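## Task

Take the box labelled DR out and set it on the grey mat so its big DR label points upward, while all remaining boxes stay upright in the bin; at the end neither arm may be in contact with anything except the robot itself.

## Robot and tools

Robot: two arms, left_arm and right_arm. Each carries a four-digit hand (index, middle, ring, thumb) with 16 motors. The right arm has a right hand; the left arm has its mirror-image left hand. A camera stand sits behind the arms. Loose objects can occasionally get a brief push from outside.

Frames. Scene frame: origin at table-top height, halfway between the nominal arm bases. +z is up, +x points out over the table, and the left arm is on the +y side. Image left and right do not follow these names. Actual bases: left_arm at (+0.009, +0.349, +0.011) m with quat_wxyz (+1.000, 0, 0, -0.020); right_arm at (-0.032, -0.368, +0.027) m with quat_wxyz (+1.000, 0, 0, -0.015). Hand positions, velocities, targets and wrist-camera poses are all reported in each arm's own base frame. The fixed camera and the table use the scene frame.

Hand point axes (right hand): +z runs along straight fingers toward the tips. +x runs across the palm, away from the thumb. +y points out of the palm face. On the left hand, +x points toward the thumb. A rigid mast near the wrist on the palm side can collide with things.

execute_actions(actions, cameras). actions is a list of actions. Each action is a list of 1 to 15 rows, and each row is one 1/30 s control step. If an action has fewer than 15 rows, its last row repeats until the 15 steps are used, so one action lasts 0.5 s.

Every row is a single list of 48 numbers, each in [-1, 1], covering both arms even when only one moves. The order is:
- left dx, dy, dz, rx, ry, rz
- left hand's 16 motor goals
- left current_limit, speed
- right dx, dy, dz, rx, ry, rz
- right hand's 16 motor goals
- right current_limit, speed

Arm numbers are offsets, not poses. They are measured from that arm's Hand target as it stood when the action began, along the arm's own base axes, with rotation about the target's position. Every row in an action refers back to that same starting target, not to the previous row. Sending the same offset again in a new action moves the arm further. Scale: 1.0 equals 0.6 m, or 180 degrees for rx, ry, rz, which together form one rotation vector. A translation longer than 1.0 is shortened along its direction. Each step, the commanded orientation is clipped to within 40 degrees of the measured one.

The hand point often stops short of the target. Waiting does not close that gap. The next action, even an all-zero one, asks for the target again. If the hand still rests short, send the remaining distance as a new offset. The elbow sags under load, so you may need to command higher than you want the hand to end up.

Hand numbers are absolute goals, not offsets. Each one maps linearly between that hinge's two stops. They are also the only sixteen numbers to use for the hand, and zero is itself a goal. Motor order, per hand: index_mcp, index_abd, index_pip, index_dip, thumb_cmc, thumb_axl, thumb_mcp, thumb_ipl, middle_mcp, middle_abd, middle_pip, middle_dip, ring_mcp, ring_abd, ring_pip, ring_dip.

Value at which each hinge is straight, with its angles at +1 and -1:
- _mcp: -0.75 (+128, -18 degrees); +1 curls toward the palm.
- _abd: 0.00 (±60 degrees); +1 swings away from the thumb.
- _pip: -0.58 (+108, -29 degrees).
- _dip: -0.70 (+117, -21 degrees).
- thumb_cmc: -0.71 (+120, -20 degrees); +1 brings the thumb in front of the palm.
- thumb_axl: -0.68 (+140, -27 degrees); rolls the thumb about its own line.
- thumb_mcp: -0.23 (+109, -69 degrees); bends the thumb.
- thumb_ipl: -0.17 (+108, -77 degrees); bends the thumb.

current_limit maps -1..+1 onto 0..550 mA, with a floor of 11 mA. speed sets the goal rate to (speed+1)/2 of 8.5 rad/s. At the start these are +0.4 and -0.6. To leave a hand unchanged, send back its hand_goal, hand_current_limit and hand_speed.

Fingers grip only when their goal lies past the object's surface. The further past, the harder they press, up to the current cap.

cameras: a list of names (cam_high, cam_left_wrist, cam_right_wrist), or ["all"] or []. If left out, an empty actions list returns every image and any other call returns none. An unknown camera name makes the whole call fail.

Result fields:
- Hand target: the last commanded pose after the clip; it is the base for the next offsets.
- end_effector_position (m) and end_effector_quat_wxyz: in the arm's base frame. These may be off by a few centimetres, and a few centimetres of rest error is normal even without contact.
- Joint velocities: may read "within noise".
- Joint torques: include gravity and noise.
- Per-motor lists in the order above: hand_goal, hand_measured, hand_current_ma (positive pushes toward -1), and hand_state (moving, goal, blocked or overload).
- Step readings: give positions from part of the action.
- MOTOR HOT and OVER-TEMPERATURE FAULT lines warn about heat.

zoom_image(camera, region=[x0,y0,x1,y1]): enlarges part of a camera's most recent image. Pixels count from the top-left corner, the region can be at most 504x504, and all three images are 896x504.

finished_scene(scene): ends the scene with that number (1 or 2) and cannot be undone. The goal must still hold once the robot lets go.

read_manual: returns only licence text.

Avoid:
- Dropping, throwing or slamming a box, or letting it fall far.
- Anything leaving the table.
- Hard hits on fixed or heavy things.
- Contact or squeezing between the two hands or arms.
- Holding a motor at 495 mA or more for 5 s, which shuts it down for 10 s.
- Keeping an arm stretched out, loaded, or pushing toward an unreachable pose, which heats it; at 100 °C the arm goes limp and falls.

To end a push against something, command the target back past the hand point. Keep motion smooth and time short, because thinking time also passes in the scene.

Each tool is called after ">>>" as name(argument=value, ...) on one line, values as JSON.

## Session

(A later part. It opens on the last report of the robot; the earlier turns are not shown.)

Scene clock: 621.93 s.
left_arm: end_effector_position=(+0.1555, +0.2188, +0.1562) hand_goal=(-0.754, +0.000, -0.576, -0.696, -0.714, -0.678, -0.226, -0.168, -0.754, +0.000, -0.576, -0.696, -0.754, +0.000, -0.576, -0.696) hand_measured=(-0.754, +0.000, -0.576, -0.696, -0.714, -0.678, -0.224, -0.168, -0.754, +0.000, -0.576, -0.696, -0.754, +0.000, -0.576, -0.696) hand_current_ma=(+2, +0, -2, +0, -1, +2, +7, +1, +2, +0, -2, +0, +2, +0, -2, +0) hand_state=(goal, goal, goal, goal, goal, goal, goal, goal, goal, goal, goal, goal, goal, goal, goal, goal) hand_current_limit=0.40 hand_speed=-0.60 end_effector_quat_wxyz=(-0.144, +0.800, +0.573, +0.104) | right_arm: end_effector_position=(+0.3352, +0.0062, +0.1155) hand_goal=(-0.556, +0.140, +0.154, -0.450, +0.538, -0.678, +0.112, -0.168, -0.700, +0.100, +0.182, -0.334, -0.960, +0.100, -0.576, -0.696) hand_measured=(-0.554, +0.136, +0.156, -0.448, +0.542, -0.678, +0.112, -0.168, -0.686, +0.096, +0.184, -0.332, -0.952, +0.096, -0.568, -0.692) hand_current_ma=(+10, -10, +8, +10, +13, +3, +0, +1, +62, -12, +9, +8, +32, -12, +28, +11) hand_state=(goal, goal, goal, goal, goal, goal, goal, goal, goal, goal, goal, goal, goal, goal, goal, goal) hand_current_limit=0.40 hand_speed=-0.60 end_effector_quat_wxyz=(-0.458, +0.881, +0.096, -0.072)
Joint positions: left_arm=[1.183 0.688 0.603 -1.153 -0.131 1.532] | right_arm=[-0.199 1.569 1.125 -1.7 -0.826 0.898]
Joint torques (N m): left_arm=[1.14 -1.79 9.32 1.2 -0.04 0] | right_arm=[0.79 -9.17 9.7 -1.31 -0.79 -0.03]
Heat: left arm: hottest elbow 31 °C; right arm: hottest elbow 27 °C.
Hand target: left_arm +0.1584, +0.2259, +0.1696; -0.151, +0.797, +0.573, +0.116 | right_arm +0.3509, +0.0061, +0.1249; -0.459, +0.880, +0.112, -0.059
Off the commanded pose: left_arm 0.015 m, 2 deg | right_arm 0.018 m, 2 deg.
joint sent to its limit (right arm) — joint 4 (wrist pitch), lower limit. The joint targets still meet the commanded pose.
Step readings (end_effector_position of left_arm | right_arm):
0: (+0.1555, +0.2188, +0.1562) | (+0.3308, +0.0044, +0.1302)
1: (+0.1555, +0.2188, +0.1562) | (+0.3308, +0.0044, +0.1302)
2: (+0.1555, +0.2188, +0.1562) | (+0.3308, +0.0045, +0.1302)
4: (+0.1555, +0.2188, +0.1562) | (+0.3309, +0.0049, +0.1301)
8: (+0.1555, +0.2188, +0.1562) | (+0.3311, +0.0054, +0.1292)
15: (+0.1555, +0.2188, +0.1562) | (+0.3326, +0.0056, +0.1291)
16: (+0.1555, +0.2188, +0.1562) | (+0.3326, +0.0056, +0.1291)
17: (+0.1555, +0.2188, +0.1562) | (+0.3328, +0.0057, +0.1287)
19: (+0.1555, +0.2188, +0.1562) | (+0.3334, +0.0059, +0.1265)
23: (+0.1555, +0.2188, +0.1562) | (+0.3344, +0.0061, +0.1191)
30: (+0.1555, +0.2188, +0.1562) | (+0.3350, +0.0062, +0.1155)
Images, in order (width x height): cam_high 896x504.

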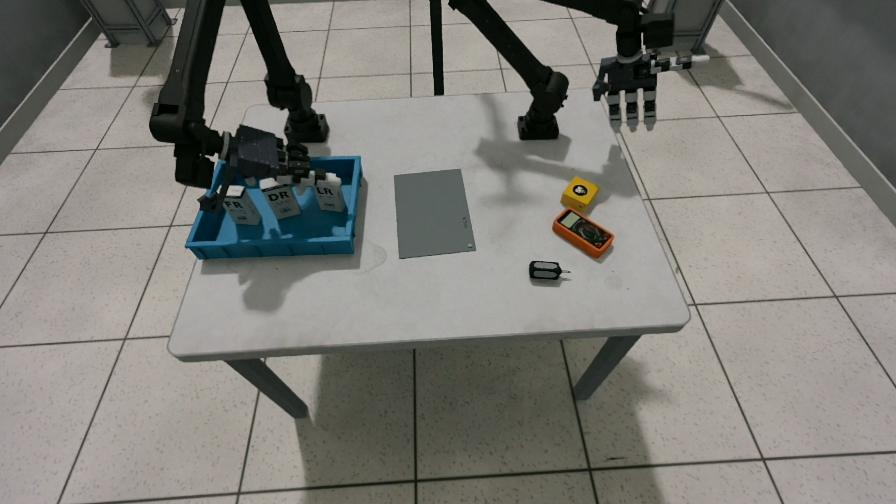

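>>> execute_actions(actions=[[[0,0,0,0,0,0,-0.754,0,-0.576,-0.696,-0.714,-0.678,-0.226,-0.168,-0.754,0,-0.576,-0.696,-0.754,0,-0.576,-0.696,0.4,-0.6,0,0,-0.04,0,0,0,-0.555,0.14,0.1533,-0.449,0.539,-0.678,0.1124,-0.168,-0.7,0.1,0.1825,-0.333,-0.96,0.1,-0.576,-0.696,0.4,-0.6]],[[0,0,0,0,0,0,-0.754,0,-0.576,-0.696,-0.714,-0.678,-0.226,-0.168,-0.754,0,-0.576,-0.696,-0.754,0,-0.576,-0.696,0.4,-0.6,0,0,0,0,0,0,-0.555,0.14,0.1533,-0.449,0.539,-0.678,0.1124,-0.168,-0.7,0.1,0.1825,-0.333,-0.96,0.1,-0.576,-0.696,0.4,-0.6]]], cameras=["cam_high"])

>>> zoom_image(camera="cam_high", region=[230, 140, 330, 240])

Scene clock: 628.13 s.
left_arm: end_effector_position=(+0.1555, +0.2188, +0.1562) hand_goal=(-0.754, +0.000, -0.576, -0.696, -0.714, -0.678, -0.226, -0.168, -0.754, +0.000, -0.576, -0.696, -0.754, +0.000, -0.576, -0.696) hand_measured=(-0.754, +0.000, -0.576, -0.696, -0.714, -0.678, -0.224, -0.168, -0.754, +0.000, -0.576, -0.696, -0.754, +0.000, -0.576, -0.696) hand_current_ma=(+2, +0, -2, +0, -1, +2, +7, +1, +2, +0, -2, +0, +2, +0, -2, +0) hand_state=(goal, goal, goal, goal, goal, goal, goal, goal, goal, goal, goal, goal, goal, goal, goal, goal) hand_current_limit=0.40 hand_speed=-0.60 end_effector_quat_wxyz=(-0.144, +0.800, +0.573, +0.104) | right_arm: end_effector_position=(+0.3438, +0.0049, +0.1010) hand_goal=(-0.556, +0.140, +0.154, -0.450, +0.538, -0.678, +0.112, -0.168, -0.700, +0.100, +0.182, -0.334, -0.960, +0.100, -0.576, -0.696) hand_measured=(-0.554, +0.136, +0.156, -0.448, +0.542, -0.678, +0.112, -0.168, -0.686, +0.096, +0.184, -0.332, -0.952, +0.096, -0.568, -0.692) hand_current_ma=(+11, -10, +6, +9, +12, +3, +0, +1, +62, -12, +9, +8, +32, -11, +28, +11) hand_state=(goal, goal, goal, goal, goal, goal, goal, goal, goal, goal, goal, goal, goal, goal, goal, goal) hand_current_limit=0.40 hand_speed=-0.60 end_effector_quat_wxyz=(-0.459, +0.880, +0.102, -0.068)
Joint positions: left_arm=[1.183 0.688 0.603 -1.153 -0.131 1.532] | right_arm=[-0.199 1.603 1.125 -1.664 -0.826 0.885]
Joint torques (N m): left_arm=[1.2 -1.85 9.31 1.2 -0.04 0] | right_arm=[0.67 -9.17 7.13 -0.73 -0.79 -0.03]
Heat: left arm: hottest elbow 31 °C; right arm: hottest elbow 28 °C.
Hand target: left_arm +0.1584, +0.2259, +0.1696; -0.151, +0.797, +0.573, +0.116 | right_arm +0.3510, +0.0062, +0.1009; -0.459, +0.880, +0.112, -0.059
Off the commanded pose: left_arm 0.015 m, 2 deg | right_arm 0.007 m, 2 deg.
Step readings (end_effector_position of left_arm | right_arm):
0: (+0.1555, +0.2188, +0.1562) | (+0.3352, +0.0062, +0.1154)
1: (+0.1555, +0.2188, +0.1562) | (+0.3353, +0.0062, +0.1154)
2: (+0.1555, +0.2188, +0.1562) | (+0.3355, +0.0062, +0.1152)
4: (+0.1555, +0.2188, +0.1562) | (+0.3379, +0.0059, +0.1131)
8: (+0.1555, +0.2188, +0.1562) | (+0.3421, +0.0051, +0.1058)
15: (+0.1555, +0.2188, +0.1562) | (+0.3437, +0.0049, +0.1010)
16: (+0.1555, +0.2188, +0.1562) | (+0.3438, +0.0049, +0.1010)
17: (+0.1555, +0.2188, +0.1562) | (+0.3438, +0.0049, +0.1010)
19: (+0.1555, +0.2188, +0.1562) | (+0.3438, +0.0049, +0.1010)
23: (+0.1555, +0.2188, +0.1562) | (+0.3438, +0.0049, +0.1010)
30: (+0.1555, +0.2188, +0.1562) | (+0.3438, +0.0049, +0.1010)
Images, in order (width x height): cam_high 896x504.

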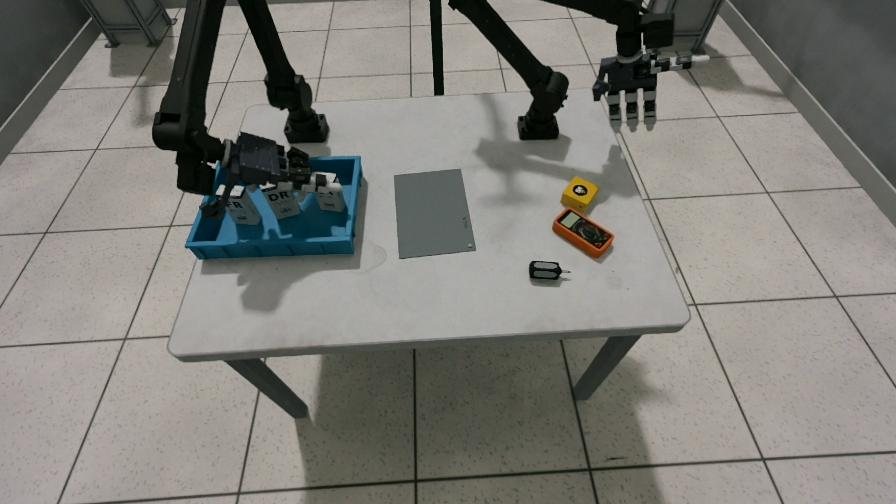

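Scaled by 5.040.

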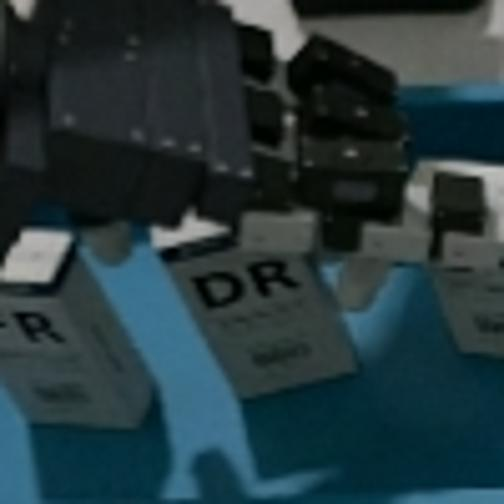

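>>> execute_actions(actions=[[[0,0,0,0,0,0,-0.754,0,-0.576,-0.696,-0.714,-0.678,-0.226,-0.168,-0.754,0,-0.576,-0.696,-0.754,0,-0.576,-0.696,0.4,-0.6,-0.015,0.002,-0.015,0,0,0,-0.555,0.14,0.1533,-0.449,0.539,-0.678,0.1124,-0.168,-0.7,0.1,0.1825,-0.333,-0.96,0.1,-0.576,-0.696,0.4,-0.6]],[[0,0,0,0,0,0,-0.754,0,-0.576,-0.696,-0.714,-0.678,-0.226,-0.168,-0.754,0,-0.576,-0.696,-0.754,0,-0.576,-0.696,0.4,-0.6,0,0,0,0,0,0,-0.555,0.14,0.1533,-0.449,0.539,-0.678,0.1124,-0.168,-0.7,0.1,0.1825,-0.333,-0.96,0.1,-0.576,-0.696,0.4,-0.6]]], cameras=["cam_high"])

>>> zoom_image(camera="cam_high", region=[230, 140, 360, 240])

Scene clock: 637.57 s.
left_arm: end_effector_position=(+0.1555, +0.2188, +0.1562) hand_goal=(-0.754, +0.000, -0.576, -0.696, -0.714, -0.678, -0.226, -0.168, -0.754, +0.000, -0.576, -0.696, -0.754, +0.000, -0.576, -0.696) hand_measured=(-0.754, +0.000, -0.576, -0.696, -0.714, -0.678, -0.224, -0.168, -0.754, +0.000, -0.576, -0.696, -0.754, +0.000, -0.576, -0.696) hand_current_ma=(+2, +0, -2, +0, -1, +2, +7, +1, +2, +0, -2, +0, +2, +0, -2, +0) hand_state=(goal, goal, goal, goal, goal, goal, goal, goal, goal, goal, goal, goal, goal, goal, goal, goal) hand_current_limit=0.40 hand_speed=-0.60 end_effector_quat_wxyz=(-0.144, +0.800, +0.573, +0.104) | right_arm: end_effector_position=(+0.3388, +0.0062, +0.0913) hand_goal=(-0.556, +0.140, +0.154, -0.450, +0.538, -0.678, +0.112, -0.168, -0.700, +0.100, +0.182, -0.334, -0.960, +0.100, -0.576, -0.696) hand_measured=(-0.554, +0.136, +0.156, -0.448, +0.542, -0.678, +0.112, -0.168, -0.686, +0.096, +0.184, -0.332, -0.952, +0.096, -0.568, -0.692) hand_current_ma=(+11, -10, +4, +8, +12, +3, +0, +1, +62, -11, +9, +8, +32, -11, +28, +11) hand_state=(goal, goal, goal, goal, goal, goal, goal, goal, goal, goal, goal, goal, goal, goal, goal, goal) hand_current_limit=0.40 hand_speed=-0.60 end_effector_quat_wxyz=(-0.459, +0.880, +0.103, -0.068)
Joint positions: left_arm=[1.183 0.688 0.603 -1.153 -0.131 1.532] | right_arm=[-0.199 1.603 1.096 -1.636 -0.827 0.883]
Joint torques (N m): left_arm=[1.14 -1.85 9.31 1.2 -0.04 0] | right_arm=[0.67 -9.76 6.22 -0.75 -0.73 -0.03]
Heat: left arm: hottest elbow 31 °C; right arm: hottest elbow 27 °C.
Hand target: left_arm +0.1584, +0.2259, +0.1696; -0.151, +0.797, +0.573, +0.116 | right_arm +0.3420, +0.0073, +0.0920; -0.459, +0.880, +0.112, -0.059
Off the commanded pose: left_arm 0.015 m, 2 deg | right_arm 0.004 m, 2 deg.
Step readings (end_effector_position of left_arm | right_arm):
0: (+0.1555, +0.2188, +0.1562) | (+0.3438, +0.0049, +0.1010)
1: (+0.1555, +0.2188, +0.1562) | (+0.3439, +0.0049, +0.1009)
2: (+0.1555, +0.2188, +0.1562) | (+0.3443, +0.0049, +0.1005)
4: (+0.1555, +0.2188, +0.1562) | (+0.3441, +0.0050, +0.0982)
8: (+0.1555, +0.2188, +0.1562) | (+0.3395, +0.0060, +0.0929)
15: (+0.1555, +0.2188, +0.1562) | (+0.3387, +0.0062, +0.0913)
16: (+0.1555, +0.2188, +0.1562) | (+0.3387, +0.0062, +0.0913)
17: (+0.1555, +0.2188, +0.1562) | (+0.3388, +0.0062, +0.0913)
19: (+0.1555, +0.2188, +0.1562) | (+0.3388, +0.0062, +0.0913)
23: (+0.1555, +0.2188, +0.1562) | (+0.3388, +0.0062, +0.0913)
30: (+0.1555, +0.2188, +0.1562) | (+0.3388, +0.0062, +0.0913)
Images, in order (width x height): cam_high 896x504.

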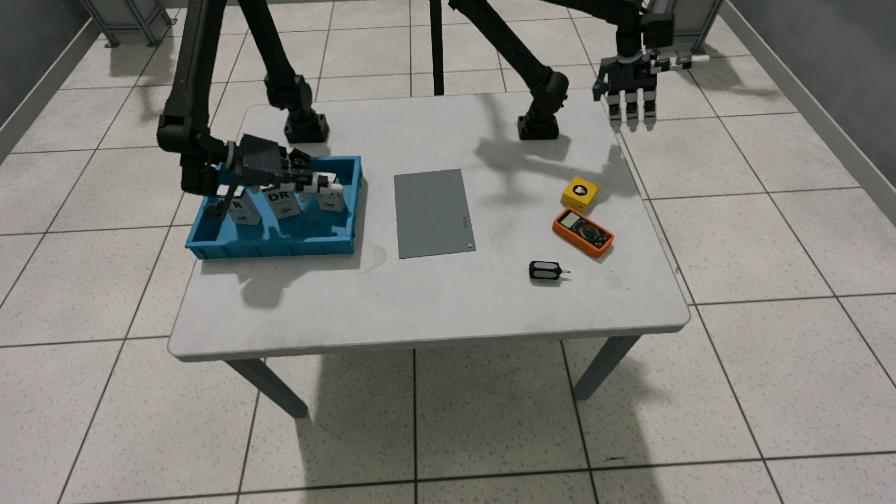

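Scaled by 3.877.

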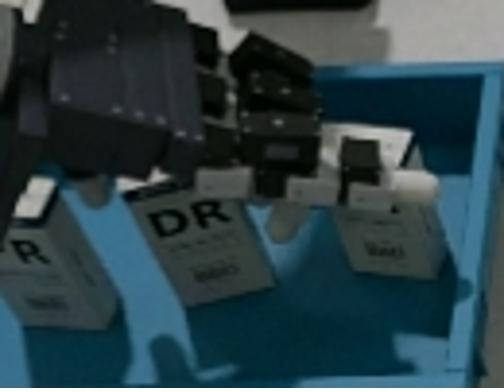

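>>> execute_actions(actions=[[[0,0,0,0,0,0,-0.754,0,-0.576,-0.696,-0.714,-0.678,-0.226,-0.168,-0.754,0,-0.576,-0.696,-0.754,0,-0.576,-0.696,0.4,-0.6,0,0,0,0,0,0,-0.52,0.14,0.1533,-0.449,0.539,-0.678,0.175,-0.168,-0.7,0.1,0.1825,-0.333,-0.96,0.1,-0.576,-0.696,0.4,-0.9]],[[0,0,0,0,0,0,-0.754,0,-0.576,-0.696,-0.714,-0.678,-0.226,-0.168,-0.754,0,-0.576,-0.696,-0.754,0,-0.576,-0.696,0.4,-0.6,0,0,0,0,0,0,-0.48,0.14,0.1533,-0.449,0.539,-0.678,0.22,-0.168,-0.7,0.1,0.1825,-0.333,-0.96,0.1,-0.576,-0.696,0.4,-0.9]]], cameras=["cam_high"])

>>> zoom_image(camera="cam_high", region=[230, 140, 360, 240])

Scene clock: 645.37 s.
left_arm: end_effector_position=(+0.1555, +0.2188, +0.1562) hand_goal=(-0.754, +0.000, -0.576, -0.696, -0.714, -0.678, -0.226, -0.168, -0.754, +0.000, -0.576, -0.696, -0.754, +0.000, -0.576, -0.696) hand_measured=(-0.754, +0.000, -0.576, -0.696, -0.714, -0.678, -0.224, -0.168, -0.754, +0.000, -0.576, -0.696, -0.754, +0.000, -0.576, -0.696) hand_current_ma=(+2, +0, -2, +0, -1, +2, +7, +1, +2, +0, -2, +0, +2, +0, -2, +0) hand_state=(goal, goal, goal, goal, goal, goal, goal, goal, goal, goal, goal, goal, goal, goal, goal, goal) hand_current_limit=0.40 hand_speed=-0.60 end_effector_quat_wxyz=(-0.144, +0.800, +0.573, +0.104) | right_arm: end_effector_position=(+0.3388, +0.0063, +0.0913) hand_goal=(-0.480, +0.140, +0.154, -0.450, +0.538, -0.678, +0.220, -0.168, -0.700, +0.100, +0.182, -0.334, -0.960, +0.100, -0.576, -0.696) hand_measured=(-0.518, +0.136, +0.144, -0.452, +0.542, -0.678, +0.178, -0.174, -0.686, +0.096, +0.184, -0.332, -0.952, +0.096, -0.568, -0.692) hand_current_ma=(-174, -10, -39, -11, +12, +3, -238, -33, +61, -11, +9, +8, +32, -11, +28, +11) hand_state=(blocked, goal, goal, goal, goal, goal, blocked, goal, goal, goal, goal, goal, goal, goal, goal, goal) hand_current_limit=0.40 hand_speed=-0.90 end_effector_quat_wxyz=(-0.459, +0.880, +0.102, -0.068)
Joint positions: left_arm=[1.183 0.688 0.603 -1.153 -0.131 1.532] | right_arm=[-0.199 1.603 1.096 -1.636 -0.828 0.883]
Joint torques (N m): left_arm=[1.14 -1.85 9.32 1.2 -0.04 0] | right_arm=[0.62 -9.82 6.23 -0.75 -0.7 -0.03]
Heat: left arm: hottest elbow 31 °C; right arm: hottest elbow 27 °C.
Hand target: left_arm +0.1584, +0.2259, +0.1696; -0.151, +0.797, +0.573, +0.116 | right_arm +0.3420, +0.0073, +0.0920; -0.459, +0.880, +0.112, -0.059
Off the commanded pose: left_arm 0.015 m, 2 deg | right_arm 0.003 m, 2 deg.
Step readings (end_effector_position of left_arm | right_arm):
0: (+0.1555, +0.2188, +0.1562) | (+0.3388, +0.0062, +0.0913)
1: (+0.1555, +0.2188, +0.1562) | (+0.3388, +0.0062, +0.0913)
2: (+0.1555, +0.2188, +0.1562) | (+0.3388, +0.0062, +0.0913)
4: (+0.1555, +0.2188, +0.1562) | (+0.3388, +0.0062, +0.0913)
8: (+0.1555, +0.2188, +0.1562) | (+0.3388, +0.0062, +0.0913)
15: (+0.1555, +0.2188, +0.1562) | (+0.3388, +0.0062, +0.0913)
16: (+0.1555, +0.2188, +0.1562) | (+0.3388, +0.0062, +0.0913)
17: (+0.1555, +0.2188, +0.1562) | (+0.3388, +0.0062, +0.0913)
19: (+0.1555, +0.2188, +0.1562) | (+0.3388, +0.0062, +0.0913)
23: (+0.1555, +0.2188, +0.1562) | (+0.3388, +0.0062, +0.0913)
30: (+0.1555, +0.2188, +0.1562) | (+0.3388, +0.0063, +0.0913)
Images, in order (width x height): cam_high 896x504.

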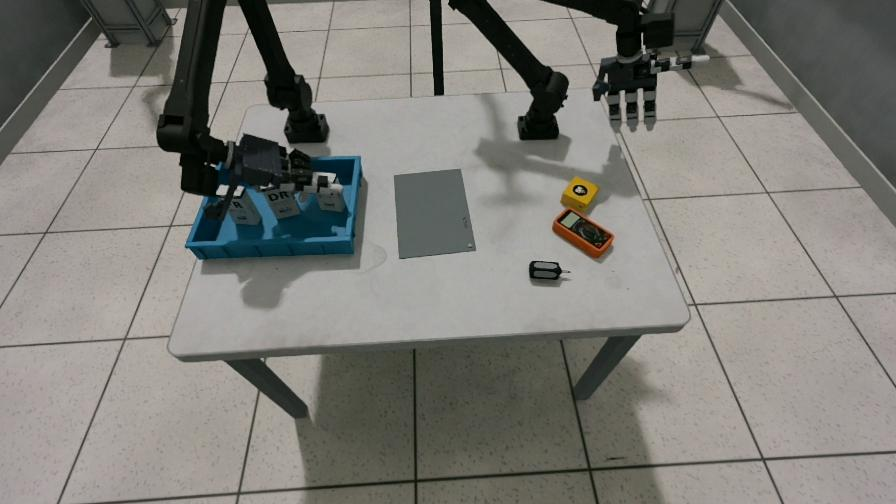

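Scaled by 3.877.

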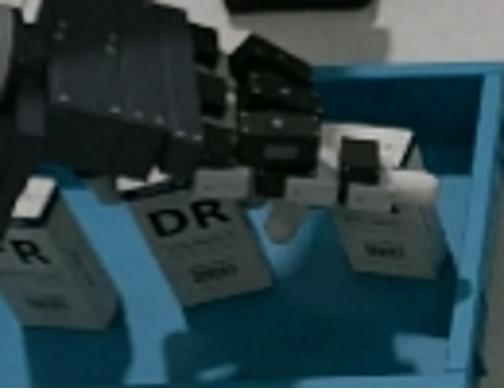

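>>> execute_actions(actions=[[[0,0,0,0,0,0,-0.754,0,-0.576,-0.696,-0.714,-0.678,-0.226,-0.168,-0.754,0,-0.576,-0.696,-0.754,0,-0.576,-0.696,0.4,-0.6,0,0,0,0,0,0,-0.42,0.14,0.1533,-0.449,0.539,-0.678,0.28,-0.168,-0.7,0.1,0.1825,-0.333,-0.96,0.1,-0.576,-0.696,0.5,-0.8]],[[0,0,0,0,0,0,-0.754,0,-0.576,-0.696,-0.714,-0.678,-0.226,-0.168,-0.754,0,-0.576,-0.696,-0.754,0,-0.576,-0.696,0.4,-0.6,-0.0028,-0.0007,0.031,0.0058,-0.0214,0,-0.42,0.14,0.1533,-0.449,0.539,-0.678,0.28,-0.168,-0.7,0.1,0.1825,-0.333,-0.96,0.1,-0.576,-0.696,0.5,-0.8]],[[0,0,0,0,0,0,-0.754,0,-0.576,-0.696,-0.714,-0.678,-0.226,-0.168,-0.754,0,-0.576,-0.696,-0.754,0,-0.576,-0.696,0.4,-0.6,-0.0028,-0.0007,0.031,0.0058,-0.0214,0,-0.42,0.14,0.1533,-0.449,0.539,-0.678,0.28,-0.168,-0.7,0.1,0.1825,-0.333,-0.96,0.1,-0.576,-0.696,0.5,-0.8]]], cameras=["cam_high"])

>>> zoom_image(camera="cam_high", region=[230, 140, 360, 240])

Scene clock: 688.77 s.
left_arm: end_effector_position=(+0.1555, +0.2188, +0.1562) hand_goal=(-0.754, +0.000, -0.576, -0.696, -0.714, -0.678, -0.226, -0.168, -0.754, +0.000, -0.576, -0.696, -0.754, +0.000, -0.576, -0.696) hand_measured=(-0.754, +0.000, -0.576, -0.696, -0.714, -0.678, -0.224, -0.168, -0.754, +0.000, -0.576, -0.696, -0.754, +0.000, -0.576, -0.696) hand_current_ma=(+2, +0, -2, +0, -1, +2, +7, +1, +2, +0, -2, +0, +2, +0, -2, +0) hand_state=(goal, goal, goal, goal, goal, goal, goal, goal, goal, goal, goal, goal, goal, goal, goal, goal) hand_current_limit=0.40 hand_speed=-0.60 end_effector_quat_wxyz=(-0.144, +0.800, +0.573, +0.104) | right_arm: end_effector_position=(+0.3389, +0.0082, +0.1216) hand_goal=(-0.420, +0.140, +0.154, -0.450, +0.538, -0.678, +0.280, -0.168, -0.700, +0.100, +0.182, -0.334, -0.960, +0.100, -0.576, -0.696) hand_measured=(-0.502, +0.136, +0.120, -0.472, +0.538, -0.678, +0.210, -0.182, -0.686, +0.096, +0.184, -0.332, -0.952, +0.096, -0.568, -0.692) hand_current_ma=(-401, -10, -150, -97, -2, +1, -412, -80, +61, -10, +9, +8, +33, -11, +28, +11) hand_state=(blocked, goal, blocked, blocked, goal, goal, blocked, goal, goal, goal, goal, goal, goal, goal, goal, goal) hand_current_limit=0.50 hand_speed=-0.80 end_effector_quat_wxyz=(-0.464, +0.874, +0.142, -0.006)
Joint positions: left_arm=[1.183 0.688 0.603 -1.153 -0.131 1.532] | right_arm=[-0.219 1.495 1.073 -1.654 -0.863 0.792]
Joint torques (N m): left_arm=[1.14 -1.85 9.31 1.2 -0.04 0] | right_arm=[-0.32 -9.7 7.05 -1.66 -0.93 -0.03]
Heat: left arm: hottest elbow 31 °C; right arm: hottest elbow 27 °C.
Hand target: left_arm +0.1584, +0.2259, +0.1696; -0.151, +0.797, +0.573, +0.116 | right_arm +0.3387, +0.0065, +0.1292; -0.466, +0.873, +0.144, +0.002
Off the commanded pose: left_arm 0.015 m, 2 deg | right_arm 0.008 m, 1 deg.
Step readings (end_effector_position of left_arm | right_arm):
0: (+0.1555, +0.2188, +0.1562) | (+0.3388, +0.0063, +0.0913)
1: (+0.1555, +0.2188, +0.1562) | (+0.3388, +0.0063, +0.0913)
2: (+0.1555, +0.2188, +0.1562) | (+0.3388, +0.0063, +0.0913)
4: (+0.1555, +0.2188, +0.1562) | (+0.3389, +0.0064, +0.0914)
8: (+0.1555, +0.2188, +0.1562) | (+0.3389, +0.0065, +0.0914)
15: (+0.1555, +0.2188, +0.1562) | (+0.3389, +0.0065, +0.0914)
16: (+0.1555, +0.2188, +0.1562) | (+0.3390, +0.0067, +0.0916)
17: (+0.1555, +0.2188, +0.1562) | (+0.3392, +0.0069, +0.0920)
19: (+0.1555, +0.2188, +0.1562) | (+0.3388, +0.0079, +0.0937)
23: (+0.1555, +0.2188, +0.1562) | (+0.3378, +0.0092, +0.0984)
30: (+0.1555, +0.2188, +0.1562) | (+0.3397, +0.0093, +0.1026)
31: (+0.1555, +0.2188, +0.1562) | (+0.3399, +0.0093, +0.1026)
32: (+0.1555, +0.2188, +0.1562) | (+0.3401, +0.0095, +0.1029)
34: (+0.1555, +0.2188, +0.1562) | (+0.3399, +0.0101, +0.1054)
38: (+0.1555, +0.2188, +0.1562) | (+0.3384, +0.0088, +0.1152)
45: (+0.1555, +0.2188, +0.1562) | (+0.3385, +0.0081, +0.1216)
Images, in order (width x height): cam_high 896x504.

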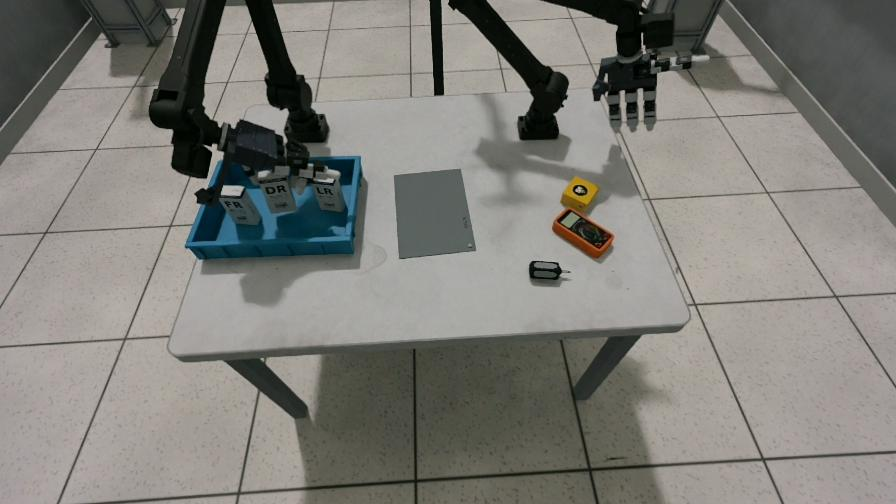

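Scaled by 3.877.

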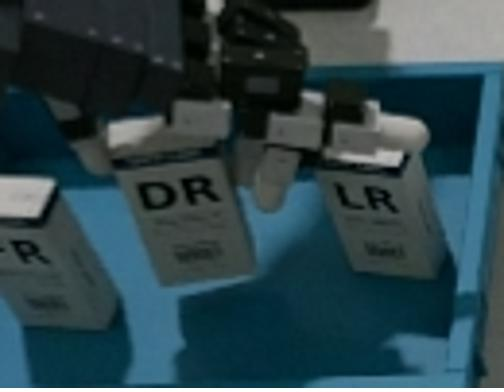

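>>> execute_actions(actions=[[[0,0,0,0,0,0,-0.754,0,-0.576,-0.696,-0.714,-0.678,-0.226,-0.168,-0.754,0,-0.576,-0.696,-0.754,0,-0.576,-0.696,0.4,-0.6,-0.0047,-0.0013,0.0425,0.0088,-0.0322,0,-0.42,0.14,0.1533,-0.449,0.539,-0.678,0.28,-0.168,-0.7,0.1,0.1825,-0.333,-0.96,0.1,-0.576,-0.696,0.5,-0.8]],[[0,0,0,0,0,0,-0.754,0,-0.576,-0.696,-0.714,-0.678,-0.226,-0.168,-0.754,0,-0.576,-0.696,-0.754,0,-0.576,-0.696,0.4,-0.6,-0.0047,-0.0013,0.0425,0.0088,-0.0322,0,-0.42,0.14,0.1533,-0.449,0.539,-0.678,0.28,-0.168,-0.7,0.1,0.1825,-0.333,-0.96,0.1,-0.576,-0.696,0.5,-0.8]],[[0,0,0,0,0,0,-0.754,0,-0.576,-0.696,-0.714,-0.678,-0.226,-0.168,-0.754,0,-0.576,-0.696,-0.754,0,-0.576,-0.696,0.4,-0.6,-0.0062,-0.0017,0.0425,0.0109,-0.0402,0,-0.42,0.14,0.1533,-0.449,0.539,-0.678,0.28,-0.168,-0.7,0.1,0.1825,-0.333,-0.96,0.1,-0.576,-0.696,0.5,-0.8]],[[0,0,0,0,0,0,-0.754,0,-0.576,-0.696,-0.714,-0.678,-0.226,-0.168,-0.754,0,-0.576,-0.696,-0.754,0,-0.576,-0.696,0.4,-0.6,-0.0062,-0.0017,0.04,0.0109,-0.0402,0,-0.42,0.14,0.1533,-0.449,0.539,-0.678,0.28,-0.168,-0.7,0.1,0.1825,-0.333,-0.96,0.1,-0.576,-0.696,0.5,-0.8]]], cameras=["cam_high"])

>>> zoom_image(camera="cam_high", region=[200, 100, 360, 260])

Scene clock: 697.30 s.
left_arm: end_effector_position=(+0.1555, +0.2188, +0.1562) hand_goal=(-0.754, +0.000, -0.576, -0.696, -0.714, -0.678, -0.226, -0.168, -0.754, +0.000, -0.576, -0.696, -0.754, +0.000, -0.576, -0.696) hand_measured=(-0.754, +0.000, -0.576, -0.696, -0.714, -0.678, -0.224, -0.168, -0.754, +0.000, -0.576, -0.696, -0.754, +0.000, -0.576, -0.696) hand_current_ma=(+2, +0, -2, +0, -1, +2, +7, +1, +2, +0, -2, +0, +2, +0, -2, +0) hand_state=(goal, goal, goal, goal, goal, goal, goal, goal, goal, goal, goal, goal, goal, goal, goal, goal) hand_current_limit=0.40 hand_speed=-0.60 end_effector_quat_wxyz=(-0.144, +0.800, +0.573, +0.104) | right_arm: end_effector_position=(+0.3256, +0.0050, +0.2242) hand_goal=(-0.420, +0.140, +0.154, -0.450, +0.538, -0.678, +0.280, -0.168, -0.700, +0.100, +0.182, -0.334, -0.960, +0.100, -0.576, -0.696) hand_measured=(-0.500, +0.136, +0.120, -0.472, +0.532, -0.680, +0.216, -0.182, -0.688, +0.096, +0.184, -0.332, -0.952, +0.096, -0.570, -0.692) hand_current_ma=(-387, -15, -150, -97, -26, -7, -377, -81, +50, -10, +9, +8, +34, -11, +25, +11) hand_state=(blocked, goal, blocked, blocked, goal, goal, blocked, goal, goal, goal, goal, goal, goal, goal, goal, goal) hand_current_limit=0.50 hand_speed=-0.80 end_effector_quat_wxyz=(-0.448, +0.838, +0.225, +0.216)
Joint positions: left_arm=[1.183 0.688 0.603 -1.153 -0.131 1.532] | right_arm=[-0.342 1.139 1.004 -1.697 -1.021 0.557]
Joint torques (N m): left_arm=[1.14 -1.85 9.32 1.2 -0.04 0] | right_arm=[-0.32 -5.6 7.99 -0.77 -1.2 -0.18]
Heat: left arm: hottest elbow 31 °C; right arm: hottest elbow 27 °C.
Hand target: left_arm +0.1584, +0.2259, +0.1696; -0.151, +0.797, +0.573, +0.116 | right_arm +0.3255, +0.0029, +0.2297; -0.474, +0.820, +0.245, +0.208
Off the commanded pose: left_arm 0.015 m, 2 deg | right_arm 0.006 m, 4 deg.
joint sent to its limit (right arm) — joint 4 (wrist pitch), lower limit. The joint targets are off in orientation, not in position.
Step readings (end_effector_position of left_arm | right_arm):
0: (+0.1555, +0.2188, +0.1562) | (+0.3390, +0.0082, +0.1216)
1: (+0.1555, +0.2188, +0.1562) | (+0.3390, +0.0083, +0.1217)
2: (+0.1555, +0.2188, +0.1562) | (+0.3391, +0.0086, +0.1225)
4: (+0.1555, +0.2188, +0.1562) | (+0.3383, +0.0097, +0.1258)
8: (+0.1555, +0.2188, +0.1562) | (+0.3352, +0.0081, +0.1394)
15: (+0.1555, +0.2188, +0.1562) | (+0.3346, +0.0074, +0.1480)
16: (+0.1555, +0.2188, +0.1562) | (+0.3347, +0.0074, +0.1482)
17: (+0.1555, +0.2188, +0.1562) | (+0.3355, +0.0078, +0.1493)
19: (+0.1555, +0.2188, +0.1562) | (+0.3355, +0.0088, +0.1523)
23: (+0.1555, +0.2188, +0.1562) | (+0.3336, +0.0073, +0.1652)
30: (+0.1555, +0.2188, +0.1562) | (+0.3332, +0.0068, +0.1743)
31: (+0.1555, +0.2188, +0.1562) | (+0.3333, +0.0068, +0.1742)
32: (+0.1555, +0.2188, +0.1562) | (+0.3336, +0.0072, +0.1753)
34: (+0.1555, +0.2188, +0.1562) | (+0.3326, +0.0086, +0.1780)
38: (+0.1555, +0.2188, +0.1562) | (+0.3294, +0.0065, +0.1908)
45: (+0.1555, +0.2188, +0.1562) | (+0.3292, +0.0058, +0.2004)
46: (+0.1555, +0.2188, +0.1562) | (+0.3292, +0.0059, +0.2003)
47: (+0.1555, +0.2188, +0.1562) | (+0.3297, +0.0065, +0.2012)
49: (+0.1555, +0.2188, +0.1562) | (+0.3291, +0.0075, +0.2041)
53: (+0.1555, +0.2188, +0.1562) | (+0.3259, +0.0054, +0.2154)
60: (+0.1555, +0.2188, +0.1562) | (+0.3253, +0.0050, +0.2240)
Images, in order (width x height): cam_high 896x504.

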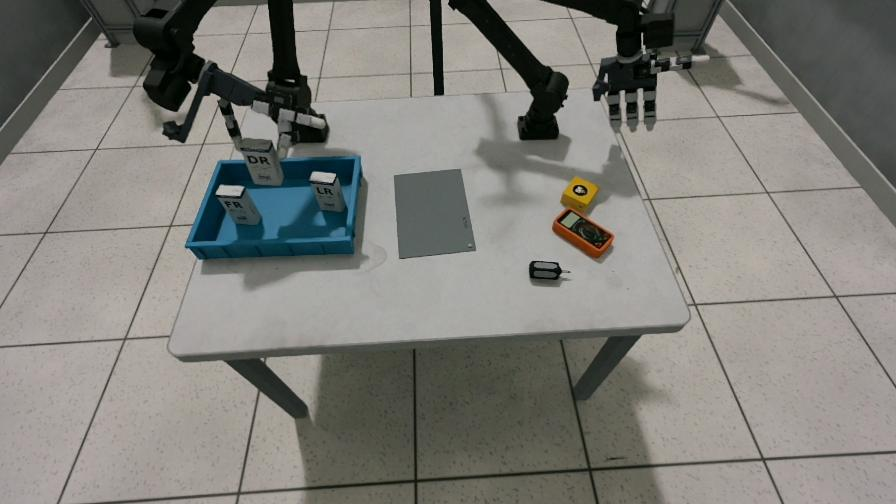

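Scaled by 3.150.

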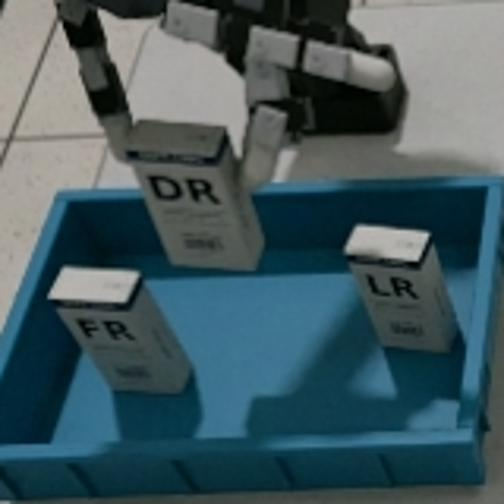

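>>> execute_actions(actions=[[[0,0,0,0,0,0,-0.754,0,-0.576,-0.696,-0.714,-0.678,-0.226,-0.168,-0.754,0,-0.576,-0.696,-0.754,0,-0.576,-0.696,0.4,-0.6,0,0,0.055,0.0073,-0.0268,0,-0.42,0.14,0.1533,-0.449,0.539,-0.678,0.28,-0.168,-0.8,0.1,0.1825,-0.333,-0.96,0.1,-0.576,-0.696,0.5,-0.8]],[[0,0,0,0,0,0,-0.754,0,-0.576,-0.696,-0.714,-0.678,-0.226,-0.168,-0.754,0,-0.576,-0.696,-0.754,0,-0.576,-0.696,0.4,-0.6,0.01,0.06,0,0.0021,-0.0077,0,-0.42,0.14,0.1533,-0.449,0.539,-0.678,0.28,-0.168,-0.8,0.1,0.1825,-0.333,-0.96,0.1,-0.576,-0.696,0.5,-0.8]],[[0,0,0,0,0,0,-0.754,0,-0.576,-0.696,-0.714,-0.678,-0.226,-0.168,-0.754,0,-0.576,-0.696,-0.754,0,-0.576,-0.696,0.4,-0.6,0.019,0.095,0,0.0021,-0.0077,0,-0.42,0.14,0.1533,-0.449,0.539,-0.678,0.28,-0.168,-0.8,0.1,0.1825,-0.333,-0.96,0.1,-0.576,-0.696,0.5,-0.8]],[[0,0,0,0,0,0,-0.754,0,-0.576,-0.696,-0.714,-0.678,-0.226,-0.168,-0.754,0,-0.576,-0.696,-0.754,0,-0.576,-0.696,0.4,-0.6,0.019,0.1,0,0.0021,-0.0077,0,-0.42,0.14,0.1533,-0.449,0.539,-0.678,0.28,-0.168,-0.8,0.1,0.1825,-0.333,-0.96,0.1,-0.576,-0.696,0.5,-0.8]]], cameras=["cam_high"])

Scene clock: 733.17 s.
left_arm: end_effector_position=(+0.1555, +0.2188, +0.1562) hand_goal=(-0.754, +0.000, -0.576, -0.696, -0.714, -0.678, -0.226, -0.168, -0.754, +0.000, -0.576, -0.696, -0.754, +0.000, -0.576, -0.696) hand_measured=(-0.754, +0.000, -0.576, -0.696, -0.714, -0.678, -0.224, -0.168, -0.754, +0.000, -0.576, -0.696, -0.754, +0.000, -0.576, -0.696) hand_current_ma=(+2, +0, -2, +0, -1, +2, +7, +1, +2, +0, -2, +0, +2, +0, -2, +0) hand_state=(goal, goal, goal, goal, goal, goal, goal, goal, goal, goal, goal, goal, goal, goal, goal, goal) hand_current_limit=0.40 hand_speed=-0.60 end_effector_quat_wxyz=(-0.144, +0.800, +0.573, +0.104) | right_arm: end_effector_position=(+0.3532, +0.1523, +0.2530) hand_goal=(-0.420, +0.140, +0.154, -0.450, +0.538, -0.678, +0.280, -0.168, -0.800, +0.100, +0.182, -0.334, -0.960, +0.100, -0.576, -0.696) hand_measured=(-0.494, +0.134, +0.120, -0.472, +0.528, -0.680, +0.218, -0.184, -0.790, +0.096, +0.184, -0.332, -0.952, +0.096, -0.570, -0.692) hand_current_ma=(-357, -23, -150, -97, -39, -12, -372, -88, +42, -10, +9, +8, +34, -11, +22, +11) hand_state=(blocked, goal, blocked, blocked, goal, goal, blocked, goal, goal, goal, goal, goal, goal, goal, goal, goal) hand_current_limit=0.50 hand_speed=-0.80 end_effector_quat_wxyz=(-0.478, +0.794, +0.274, +0.258)
Joint positions: left_arm=[1.183 0.688 0.603 -1.153 -0.131 1.532] | right_arm=[0.12 0.982 0.908 -0.942 -1.067 1.359]
Joint torques (N m): left_arm=[1.14 -1.85 9.31 1.2 -0.04 0] | right_arm=[1.08 -5.6 9.42 1.8 -0.77 0.08]
Heat: left arm: hottest elbow 31 °C; right arm: hottest elbow 27 °C.
Hand target: left_arm +0.1584, +0.2259, +0.1696; -0.151, +0.797, +0.573, +0.116 | right_arm +0.3545, +0.1558, +0.2627; -0.471, +0.791, +0.277, +0.277
Off the commanded pose: left_arm 0.015 m, 2 deg | right_arm 0.010 m, 2 deg.
Step readings (end_effector_position of left_arm | right_arm):
0: (+0.1555, +0.2188, +0.1562) | (+0.3257, +0.0050, +0.2242)
1: (+0.1555, +0.2188, +0.1562) | (+0.3258, +0.0051, +0.2243)
2: (+0.1555, +0.2188, +0.1562) | (+0.3260, +0.0055, +0.2254)
4: (+0.1555, +0.2188, +0.1562) | (+0.3262, +0.0064, +0.2291)
8: (+0.1555, +0.2188, +0.1562) | (+0.3234, +0.0071, +0.2415)
15: (+0.1555, +0.2188, +0.1562) | (+0.3209, +0.0078, +0.2483)
16: (+0.1555, +0.2188, +0.1562) | (+0.3210, +0.0079, +0.2484)
17: (+0.1555, +0.2188, +0.1562) | (+0.3216, +0.0097, +0.2496)
19: (+0.1555, +0.2188, +0.1562) | (+0.3229, +0.0155, +0.2519)
23: (+0.1555, +0.2188, +0.1562) | (+0.3235, +0.0326, +0.2538)
30: (+0.1555, +0.2188, +0.1562) | (+0.3244, +0.0376, +0.2513)
31: (+0.1555, +0.2188, +0.1562) | (+0.3247, +0.0380, +0.2515)
32: (+0.1555, +0.2188, +0.1562) | (+0.3268, +0.0408, +0.2524)
34: (+0.1555, +0.2188, +0.1562) | (+0.3342, +0.0531, +0.2553)
38: (+0.1555, +0.2188, +0.1562) | (+0.3410, +0.0861, +0.2579)
45: (+0.1555, +0.2188, +0.1562) | (+0.3448, +0.0932, +0.2567)
46: (+0.1555, +0.2188, +0.1562) | (+0.3452, +0.0932, +0.2567)
47: (+0.1555, +0.2188, +0.1562) | (+0.3468, +0.0956, +0.2569)
49: (+0.1555, +0.2188, +0.1562) | (+0.3507, +0.1083, +0.2578)
53: (+0.1555, +0.2188, +0.1562) | (+0.3519, +0.1455, +0.2579)
60: (+0.1555, +0.2188, +0.1562) | (+0.3566, +0.1526, +0.2526)
Images, in order (width x height): cam_high 896x504.

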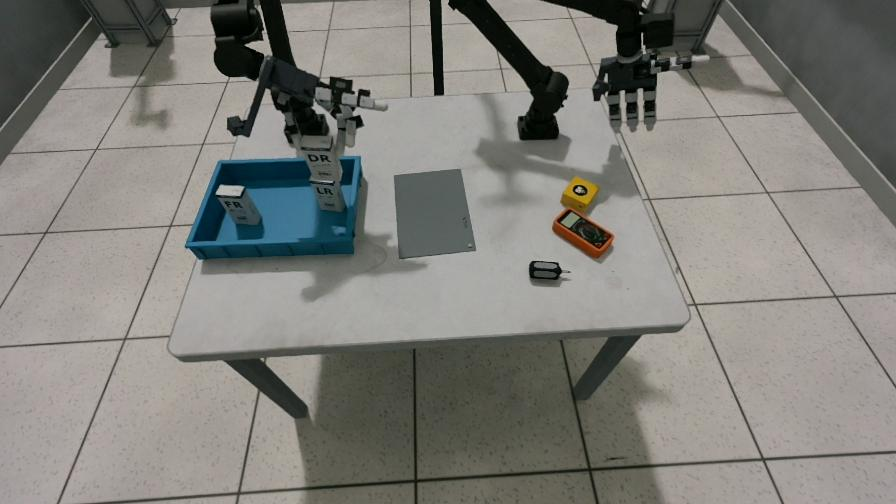

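>>> execute_actions(actions=[[[0,0,0,0,0,0,-0.754,0,-0.576,-0.696,-0.714,-0.678,-0.226,-0.168,-0.754,0,-0.576,-0.696,-0.754,0,-0.576,-0.696,0.4,-0.6,0.022,0.105,0,0.0021,-0.0077,0,-0.42,0.14,0.1533,-0.449,0.539,-0.678,0.28,-0.168,-0.8,0.1,0.1825,-0.333,-0.96,0.1,-0.576,-0.696,0.5,-0.8]],[[0,0,0,0,0,0,-0.754,0,-0.576,-0.696,-0.714,-0.678,-0.226,-0.168,-0.754,0,-0.576,-0.696,-0.754,0,-0.576,-0.696,0.4,-0.6,0.022,0.105,0,0.0021,-0.0077,0,-0.42,0.14,0.1533,-0.449,0.539,-0.678,0.28,-0.168,-0.8,0.1,0.1825,-0.333,-0.96,0.1,-0.576,-0.696,0.5,-0.8]],[[0,0,0,0,0,0,-0.754,0,-0.576,-0.696,-0.714,-0.678,-0.226,-0.168,-0.754,0,-0.576,-0.696,-0.754,0,-0.576,-0.696,0.4,-0.6,0.022,0.105,0,0.0021,-0.0077,0,-0.42,0.14,0.1533,-0.449,0.539,-0.678,0.28,-0.168,-0.8,0.1,0.1825,-0.333,-0.96,0.1,-0.576,-0.696,0.5,-0.8]],[[0,0,0,0,0,0,-0.754,0,-0.576,-0.696,-0.714,-0.678,-0.226,-0.168,-0.754,0,-0.576,-0.696,-0.754,0,-0.576,-0.696,0.4,-0.6,0.022,0.105,-0.02,0.0021,-0.0077,0,-0.42,0.14,0.1533,-0.449,0.539,-0.678,0.28,-0.168,-0.8,0.1,0.1825,-0.333,-0.96,0.1,-0.576,-0.696,0.5,-0.8]]], cameras=["cam_high"])

>>> zoom_image(camera="cam_high", region=[330, 80, 530, 280])

Scene clock: 743.17 s.
left_arm: end_effector_position=(+0.1555, +0.2188, +0.1562) hand_goal=(-0.754, +0.000, -0.576, -0.696, -0.714, -0.678, -0.226, -0.168, -0.754, +0.000, -0.576, -0.696, -0.754, +0.000, -0.576, -0.696) hand_measured=(-0.754, +0.000, -0.576, -0.696, -0.714, -0.678, -0.224, -0.168, -0.754, +0.000, -0.576, -0.696, -0.754, +0.000, -0.576, -0.696) hand_current_ma=(+2, +0, -2, +0, -1, +2, +7, +1, +2, +0, -2, +0, +2, +0, -2, +0) hand_state=(goal, goal, goal, goal, goal, goal, goal, goal, goal, goal, goal, goal, goal, goal, goal, goal) hand_current_limit=0.40 hand_speed=-0.60 end_effector_quat_wxyz=(-0.144, +0.800, +0.573, +0.104) | right_arm: end_effector_position=(+0.3853, +0.3901, +0.2044) hand_goal=(-0.420, +0.140, +0.154, -0.450, +0.538, -0.678, +0.280, -0.168, -0.800, +0.100, +0.182, -0.334, -0.960, +0.100, -0.576, -0.696) hand_measured=(-0.492, +0.132, +0.120, -0.472, +0.526, -0.682, +0.218, -0.184, -0.792, +0.096, +0.184, -0.332, -0.952, +0.096, -0.570, -0.692) hand_current_ma=(-347, -24, -150, -97, -48, -18, -362, -89, +36, -10, +9, +8, +34, -11, +19, +11) hand_state=(blocked, goal, blocked, blocked, goal, goal, blocked, goal, goal, goal, goal, goal, goal, goal, goal, goal) hand_current_limit=0.50 hand_speed=-0.80 end_effector_quat_wxyz=(-0.452, +0.795, +0.293, +0.279)
Joint positions: left_arm=[1.183 0.688 0.603 -1.153 -0.131 1.532] | right_arm=[0.734 1.319 0.964 -0.186 -0.565 1.923]
Joint torques (N m): left_arm=[1.14 -1.85 9.31 1.18 -0.04 0] | right_arm=[-0.03 -9.05 14.91 2.81 -0.11 0.08]
Heat: left arm: hottest elbow 31 °C; right arm: hottest elbow 27 °C.
Hand target: left_arm +0.1584, +0.2259, +0.1696; -0.151, +0.797, +0.573, +0.116 | right_arm +0.4071, +0.4080, +0.2506; -0.467, +0.770, +0.296, +0.318
Off the commanded pose: left_arm 0.015 m, 2 deg | right_arm 0.054 m, 6 deg.
Step readings (end_effector_position of left_arm | right_arm):
0: (+0.1555, +0.2188, +0.1562) | (+0.3532, +0.1523, +0.2530)
1: (+0.1555, +0.2188, +0.1562) | (+0.3534, +0.1528, +0.2529)
2: (+0.1555, +0.2188, +0.1562) | (+0.3556, +0.1544, +0.2528)
4: (+0.1555, +0.2188, +0.1562) | (+0.3611, +0.1667, +0.2550)
8: (+0.1555, +0.2188, +0.1562) | (+0.3598, +0.2048, +0.2624)
15: (+0.1555, +0.2188, +0.1562) | (+0.3635, +0.2154, +0.2601)
16: (+0.1555, +0.2188, +0.1562) | (+0.3644, +0.2152, +0.2592)
17: (+0.1555, +0.2188, +0.1562) | (+0.3672, +0.2158, +0.2586)
19: (+0.1555, +0.2188, +0.1562) | (+0.3727, +0.2270, +0.2575)
23: (+0.1555, +0.2188, +0.1562) | (+0.3684, +0.2634, +0.2490)
30: (+0.1555, +0.2188, +0.1562) | (+0.3699, +0.2764, +0.2413)
31: (+0.1555, +0.2188, +0.1562) | (+0.3709, +0.2762, +0.2418)
32: (+0.1555, +0.2188, +0.1562) | (+0.3734, +0.2771, +0.2421)
34: (+0.1555, +0.2188, +0.1562) | (+0.3784, +0.2856, +0.2412)
38: (+0.1555, +0.2188, +0.1562) | (+0.3732, +0.3165, +0.2280)
45: (+0.1555, +0.2188, +0.1562) | (+0.3696, +0.3286, +0.2111)
46: (+0.1555, +0.2188, +0.1562) | (+0.3707, +0.3289, +0.2122)
47: (+0.1555, +0.2188, +0.1562) | (+0.3734, +0.3297, +0.2131)
49: (+0.1555, +0.2188, +0.1562) | (+0.3812, +0.3391, +0.2171)
53: (+0.1555, +0.2188, +0.1562) | (+0.3861, +0.3729, +0.2188)
60: (+0.1555, +0.2188, +0.1562) | (+0.3839, +0.3894, +0.2029)
Images, in order (width x height): cam_high 896x504.

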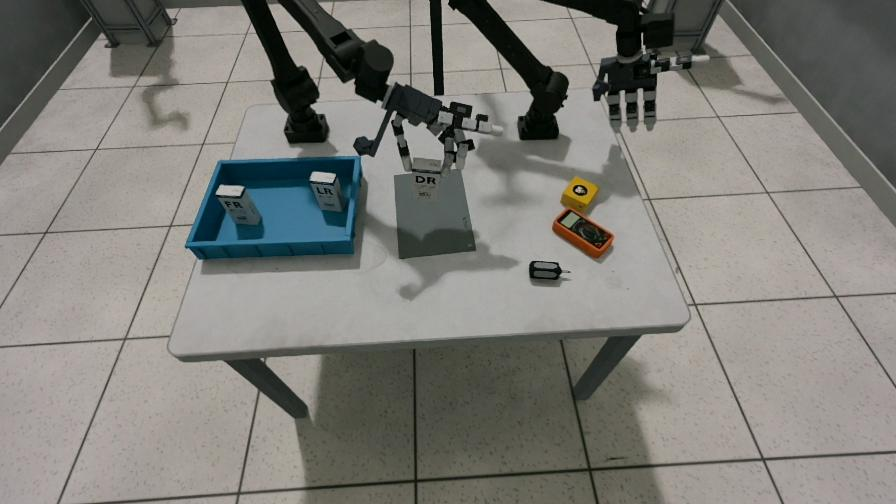

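Scaled by 2.520.

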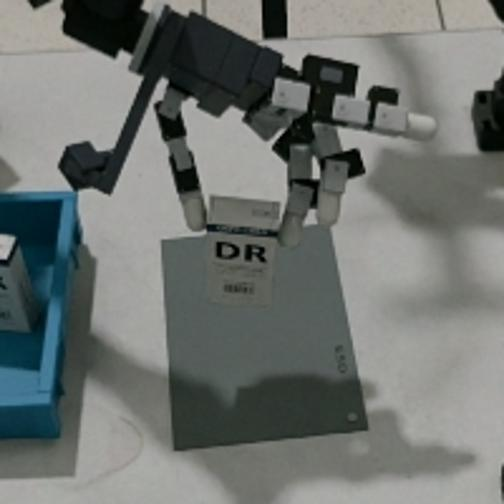

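>>> execute_actions(actions=[[[0,0,0,0,0,0,-0.754,0,-0.576,-0.696,-0.714,-0.678,-0.226,-0.168,-0.754,0,-0.576,-0.696,-0.754,0,-0.576,-0.696,0.4,-0.6,0,0.02,-0.055,0,0,0,-0.42,0.14,0.1533,-0.449,0.539,-0.678,0.28,-0.168,-0.8,0.1,0.1825,-0.333,-0.96,0.1,-0.576,-0.696,0.5,-0.8]],[[0,0,0,0,0,0,-0.754,0,-0.576,-0.696,-0.714,-0.678,-0.226,-0.168,-0.754,0,-0.576,-0.696,-0.754,0,-0.576,-0.696,0.4,-0.6,0,0,-0.05,0,0,0,-0.42,0.14,0.1533,-0.449,0.539,-0.678,0.28,-0.168,-0.8,0.1,0.1825,-0.333,-0.96,0.1,-0.576,-0.696,0.5,-0.8]],[[0,0,0,0,0,0,-0.754,0,-0.576,-0.696,-0.714,-0.678,-0.226,-0.168,-0.754,0,-0.576,-0.696,-0.754,0,-0.576,-0.696,0.4,-0.6,0,0,-0.03,0,0,0,-0.42,0.14,0.1533,-0.449,0.539,-0.678,0.28,-0.168,-0.8,0.1,0.1825,-0.333,-0.96,0.1,-0.576,-0.696,0.5,-0.8]]], cameras=["cam_high"])

>>> zoom_image(camera="cam_high", region=[350, 120, 510, 280])

Scene clock: 758.77 s.
left_arm: end_effector_position=(+0.1555, +0.2188, +0.1562) hand_goal=(-0.754, +0.000, -0.576, -0.696, -0.714, -0.678, -0.226, -0.168, -0.754, +0.000, -0.576, -0.696, -0.754, +0.000, -0.576, -0.696) hand_measured=(-0.754, +0.000, -0.576, -0.696, -0.714, -0.678, -0.224, -0.168, -0.754, +0.000, -0.576, -0.696, -0.754, +0.000, -0.576, -0.696) hand_current_ma=(+2, +0, -2, +0, -1, +2, +7, +1, +2, +0, -2, +0, +2, +0, -2, +0) hand_state=(goal, goal, goal, goal, goal, goal, goal, goal, goal, goal, goal, goal, goal, goal, goal, goal) hand_current_limit=0.40 hand_speed=-0.60 end_effector_quat_wxyz=(-0.144, +0.800, +0.573, +0.104) | right_arm: end_effector_position=(+0.4056, +0.4116, +0.1592) hand_goal=(-0.420, +0.140, +0.154, -0.450, +0.538, -0.678, +0.280, -0.168, -0.800, +0.100, +0.182, -0.334, -0.960, +0.100, -0.576, -0.696) hand_measured=(-0.492, +0.132, +0.120, -0.472, +0.526, -0.682, +0.218, -0.184, -0.792, +0.096, +0.184, -0.332, -0.952, +0.096, -0.570, -0.692) hand_current_ma=(-347, -24, -150, -97, -48, -18, -362, -89, +36, -10, +9, +8, +34, -11, +19, +11) hand_state=(blocked, goal, blocked, blocked, goal, goal, blocked, goal, goal, goal, goal, goal, goal, goal, goal, goal) hand_current_limit=0.50 hand_speed=-0.80 end_effector_quat_wxyz=(-0.460, +0.780, +0.293, +0.306)
Joint positions: left_arm=[1.183 0.688 0.603 -1.153 -0.131 1.532] | right_arm=[0.743 1.438 0.913 0.053 -0.546 1.935]
Joint torques (N m): left_arm=[1.2 -1.85 9.32 1.2 -0.04 0] | right_arm=[1.03 -9.93 9.22 2.96 -0.04 0.05]
Heat: left arm: hottest elbow 31 °C; right arm: hottest elbow 28 °C.
Hand target: left_arm +0.1584, +0.2259, +0.1696; -0.151, +0.797, +0.573, +0.116 | right_arm +0.4071, +0.4200, +0.1697; -0.467, +0.770, +0.296, +0.318
Off the commanded pose: left_arm 0.015 m, 2 deg | right_arm 0.013 m, 2 deg.
Step readings (end_effector_position of left_arm | right_arm):
0: (+0.1555, +0.2188, +0.1562) | (+0.3853, +0.3901, +0.2044)
1: (+0.1555, +0.2188, +0.1562) | (+0.3856, +0.3903, +0.2047)
2: (+0.1555, +0.2188, +0.1562) | (+0.3869, +0.3911, +0.2054)
4: (+0.1555, +0.2188, +0.1562) | (+0.3921, +0.3946, +0.2067)
8: (+0.1555, +0.2188, +0.1562) | (+0.3986, +0.4012, +0.2011)
15: (+0.1555, +0.2188, +0.1562) | (+0.3994, +0.4049, +0.1907)
16: (+0.1555, +0.2188, +0.1562) | (+0.3996, +0.4053, +0.1912)
17: (+0.1555, +0.2188, +0.1562) | (+0.4003, +0.4066, +0.1927)
19: (+0.1555, +0.2188, +0.1562) | (+0.4035, +0.4099, +0.1950)
23: (+0.1555, +0.2188, +0.1562) | (+0.4067, +0.4127, +0.1908)
30: (+0.1555, +0.2188, +0.1562) | (+0.4048, +0.4109, +0.1748)
31: (+0.1555, +0.2188, +0.1562) | (+0.4048, +0.4109, +0.1744)
32: (+0.1555, +0.2188, +0.1562) | (+0.4051, +0.4112, +0.1742)
34: (+0.1555, +0.2188, +0.1562) | (+0.4061, +0.4121, +0.1740)
38: (+0.1555, +0.2188, +0.1562) | (+0.4063, +0.4122, +0.1680)
45: (+0.1555, +0.2188, +0.1562) | (+0.4051, +0.4112, +0.1585)
Images, in order (width x height): cam_high 896x504.

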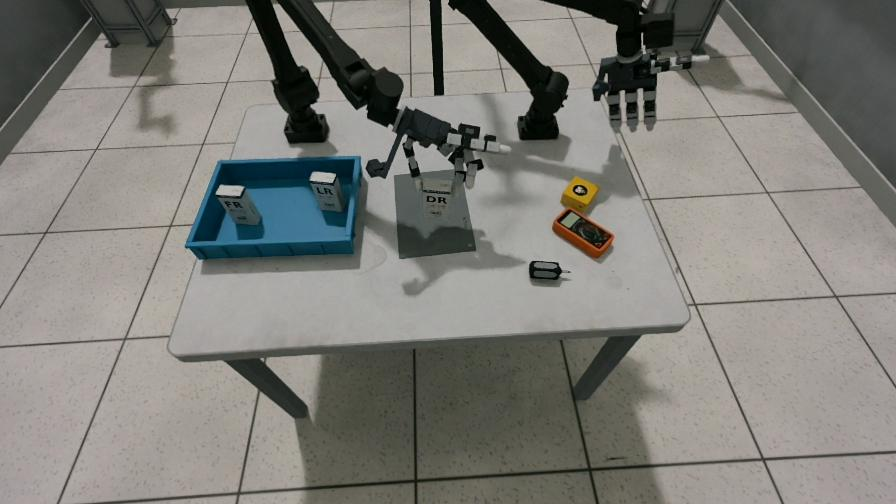

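Scaled by 3.150.

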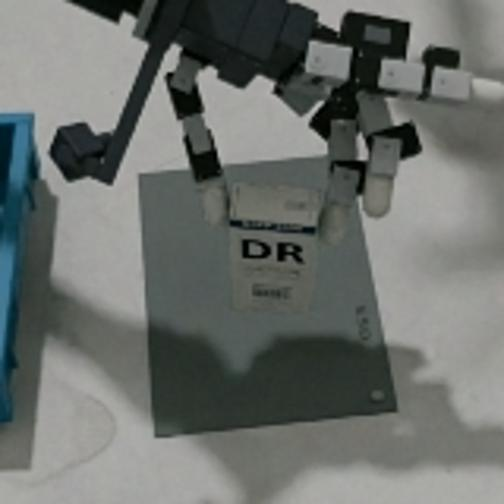

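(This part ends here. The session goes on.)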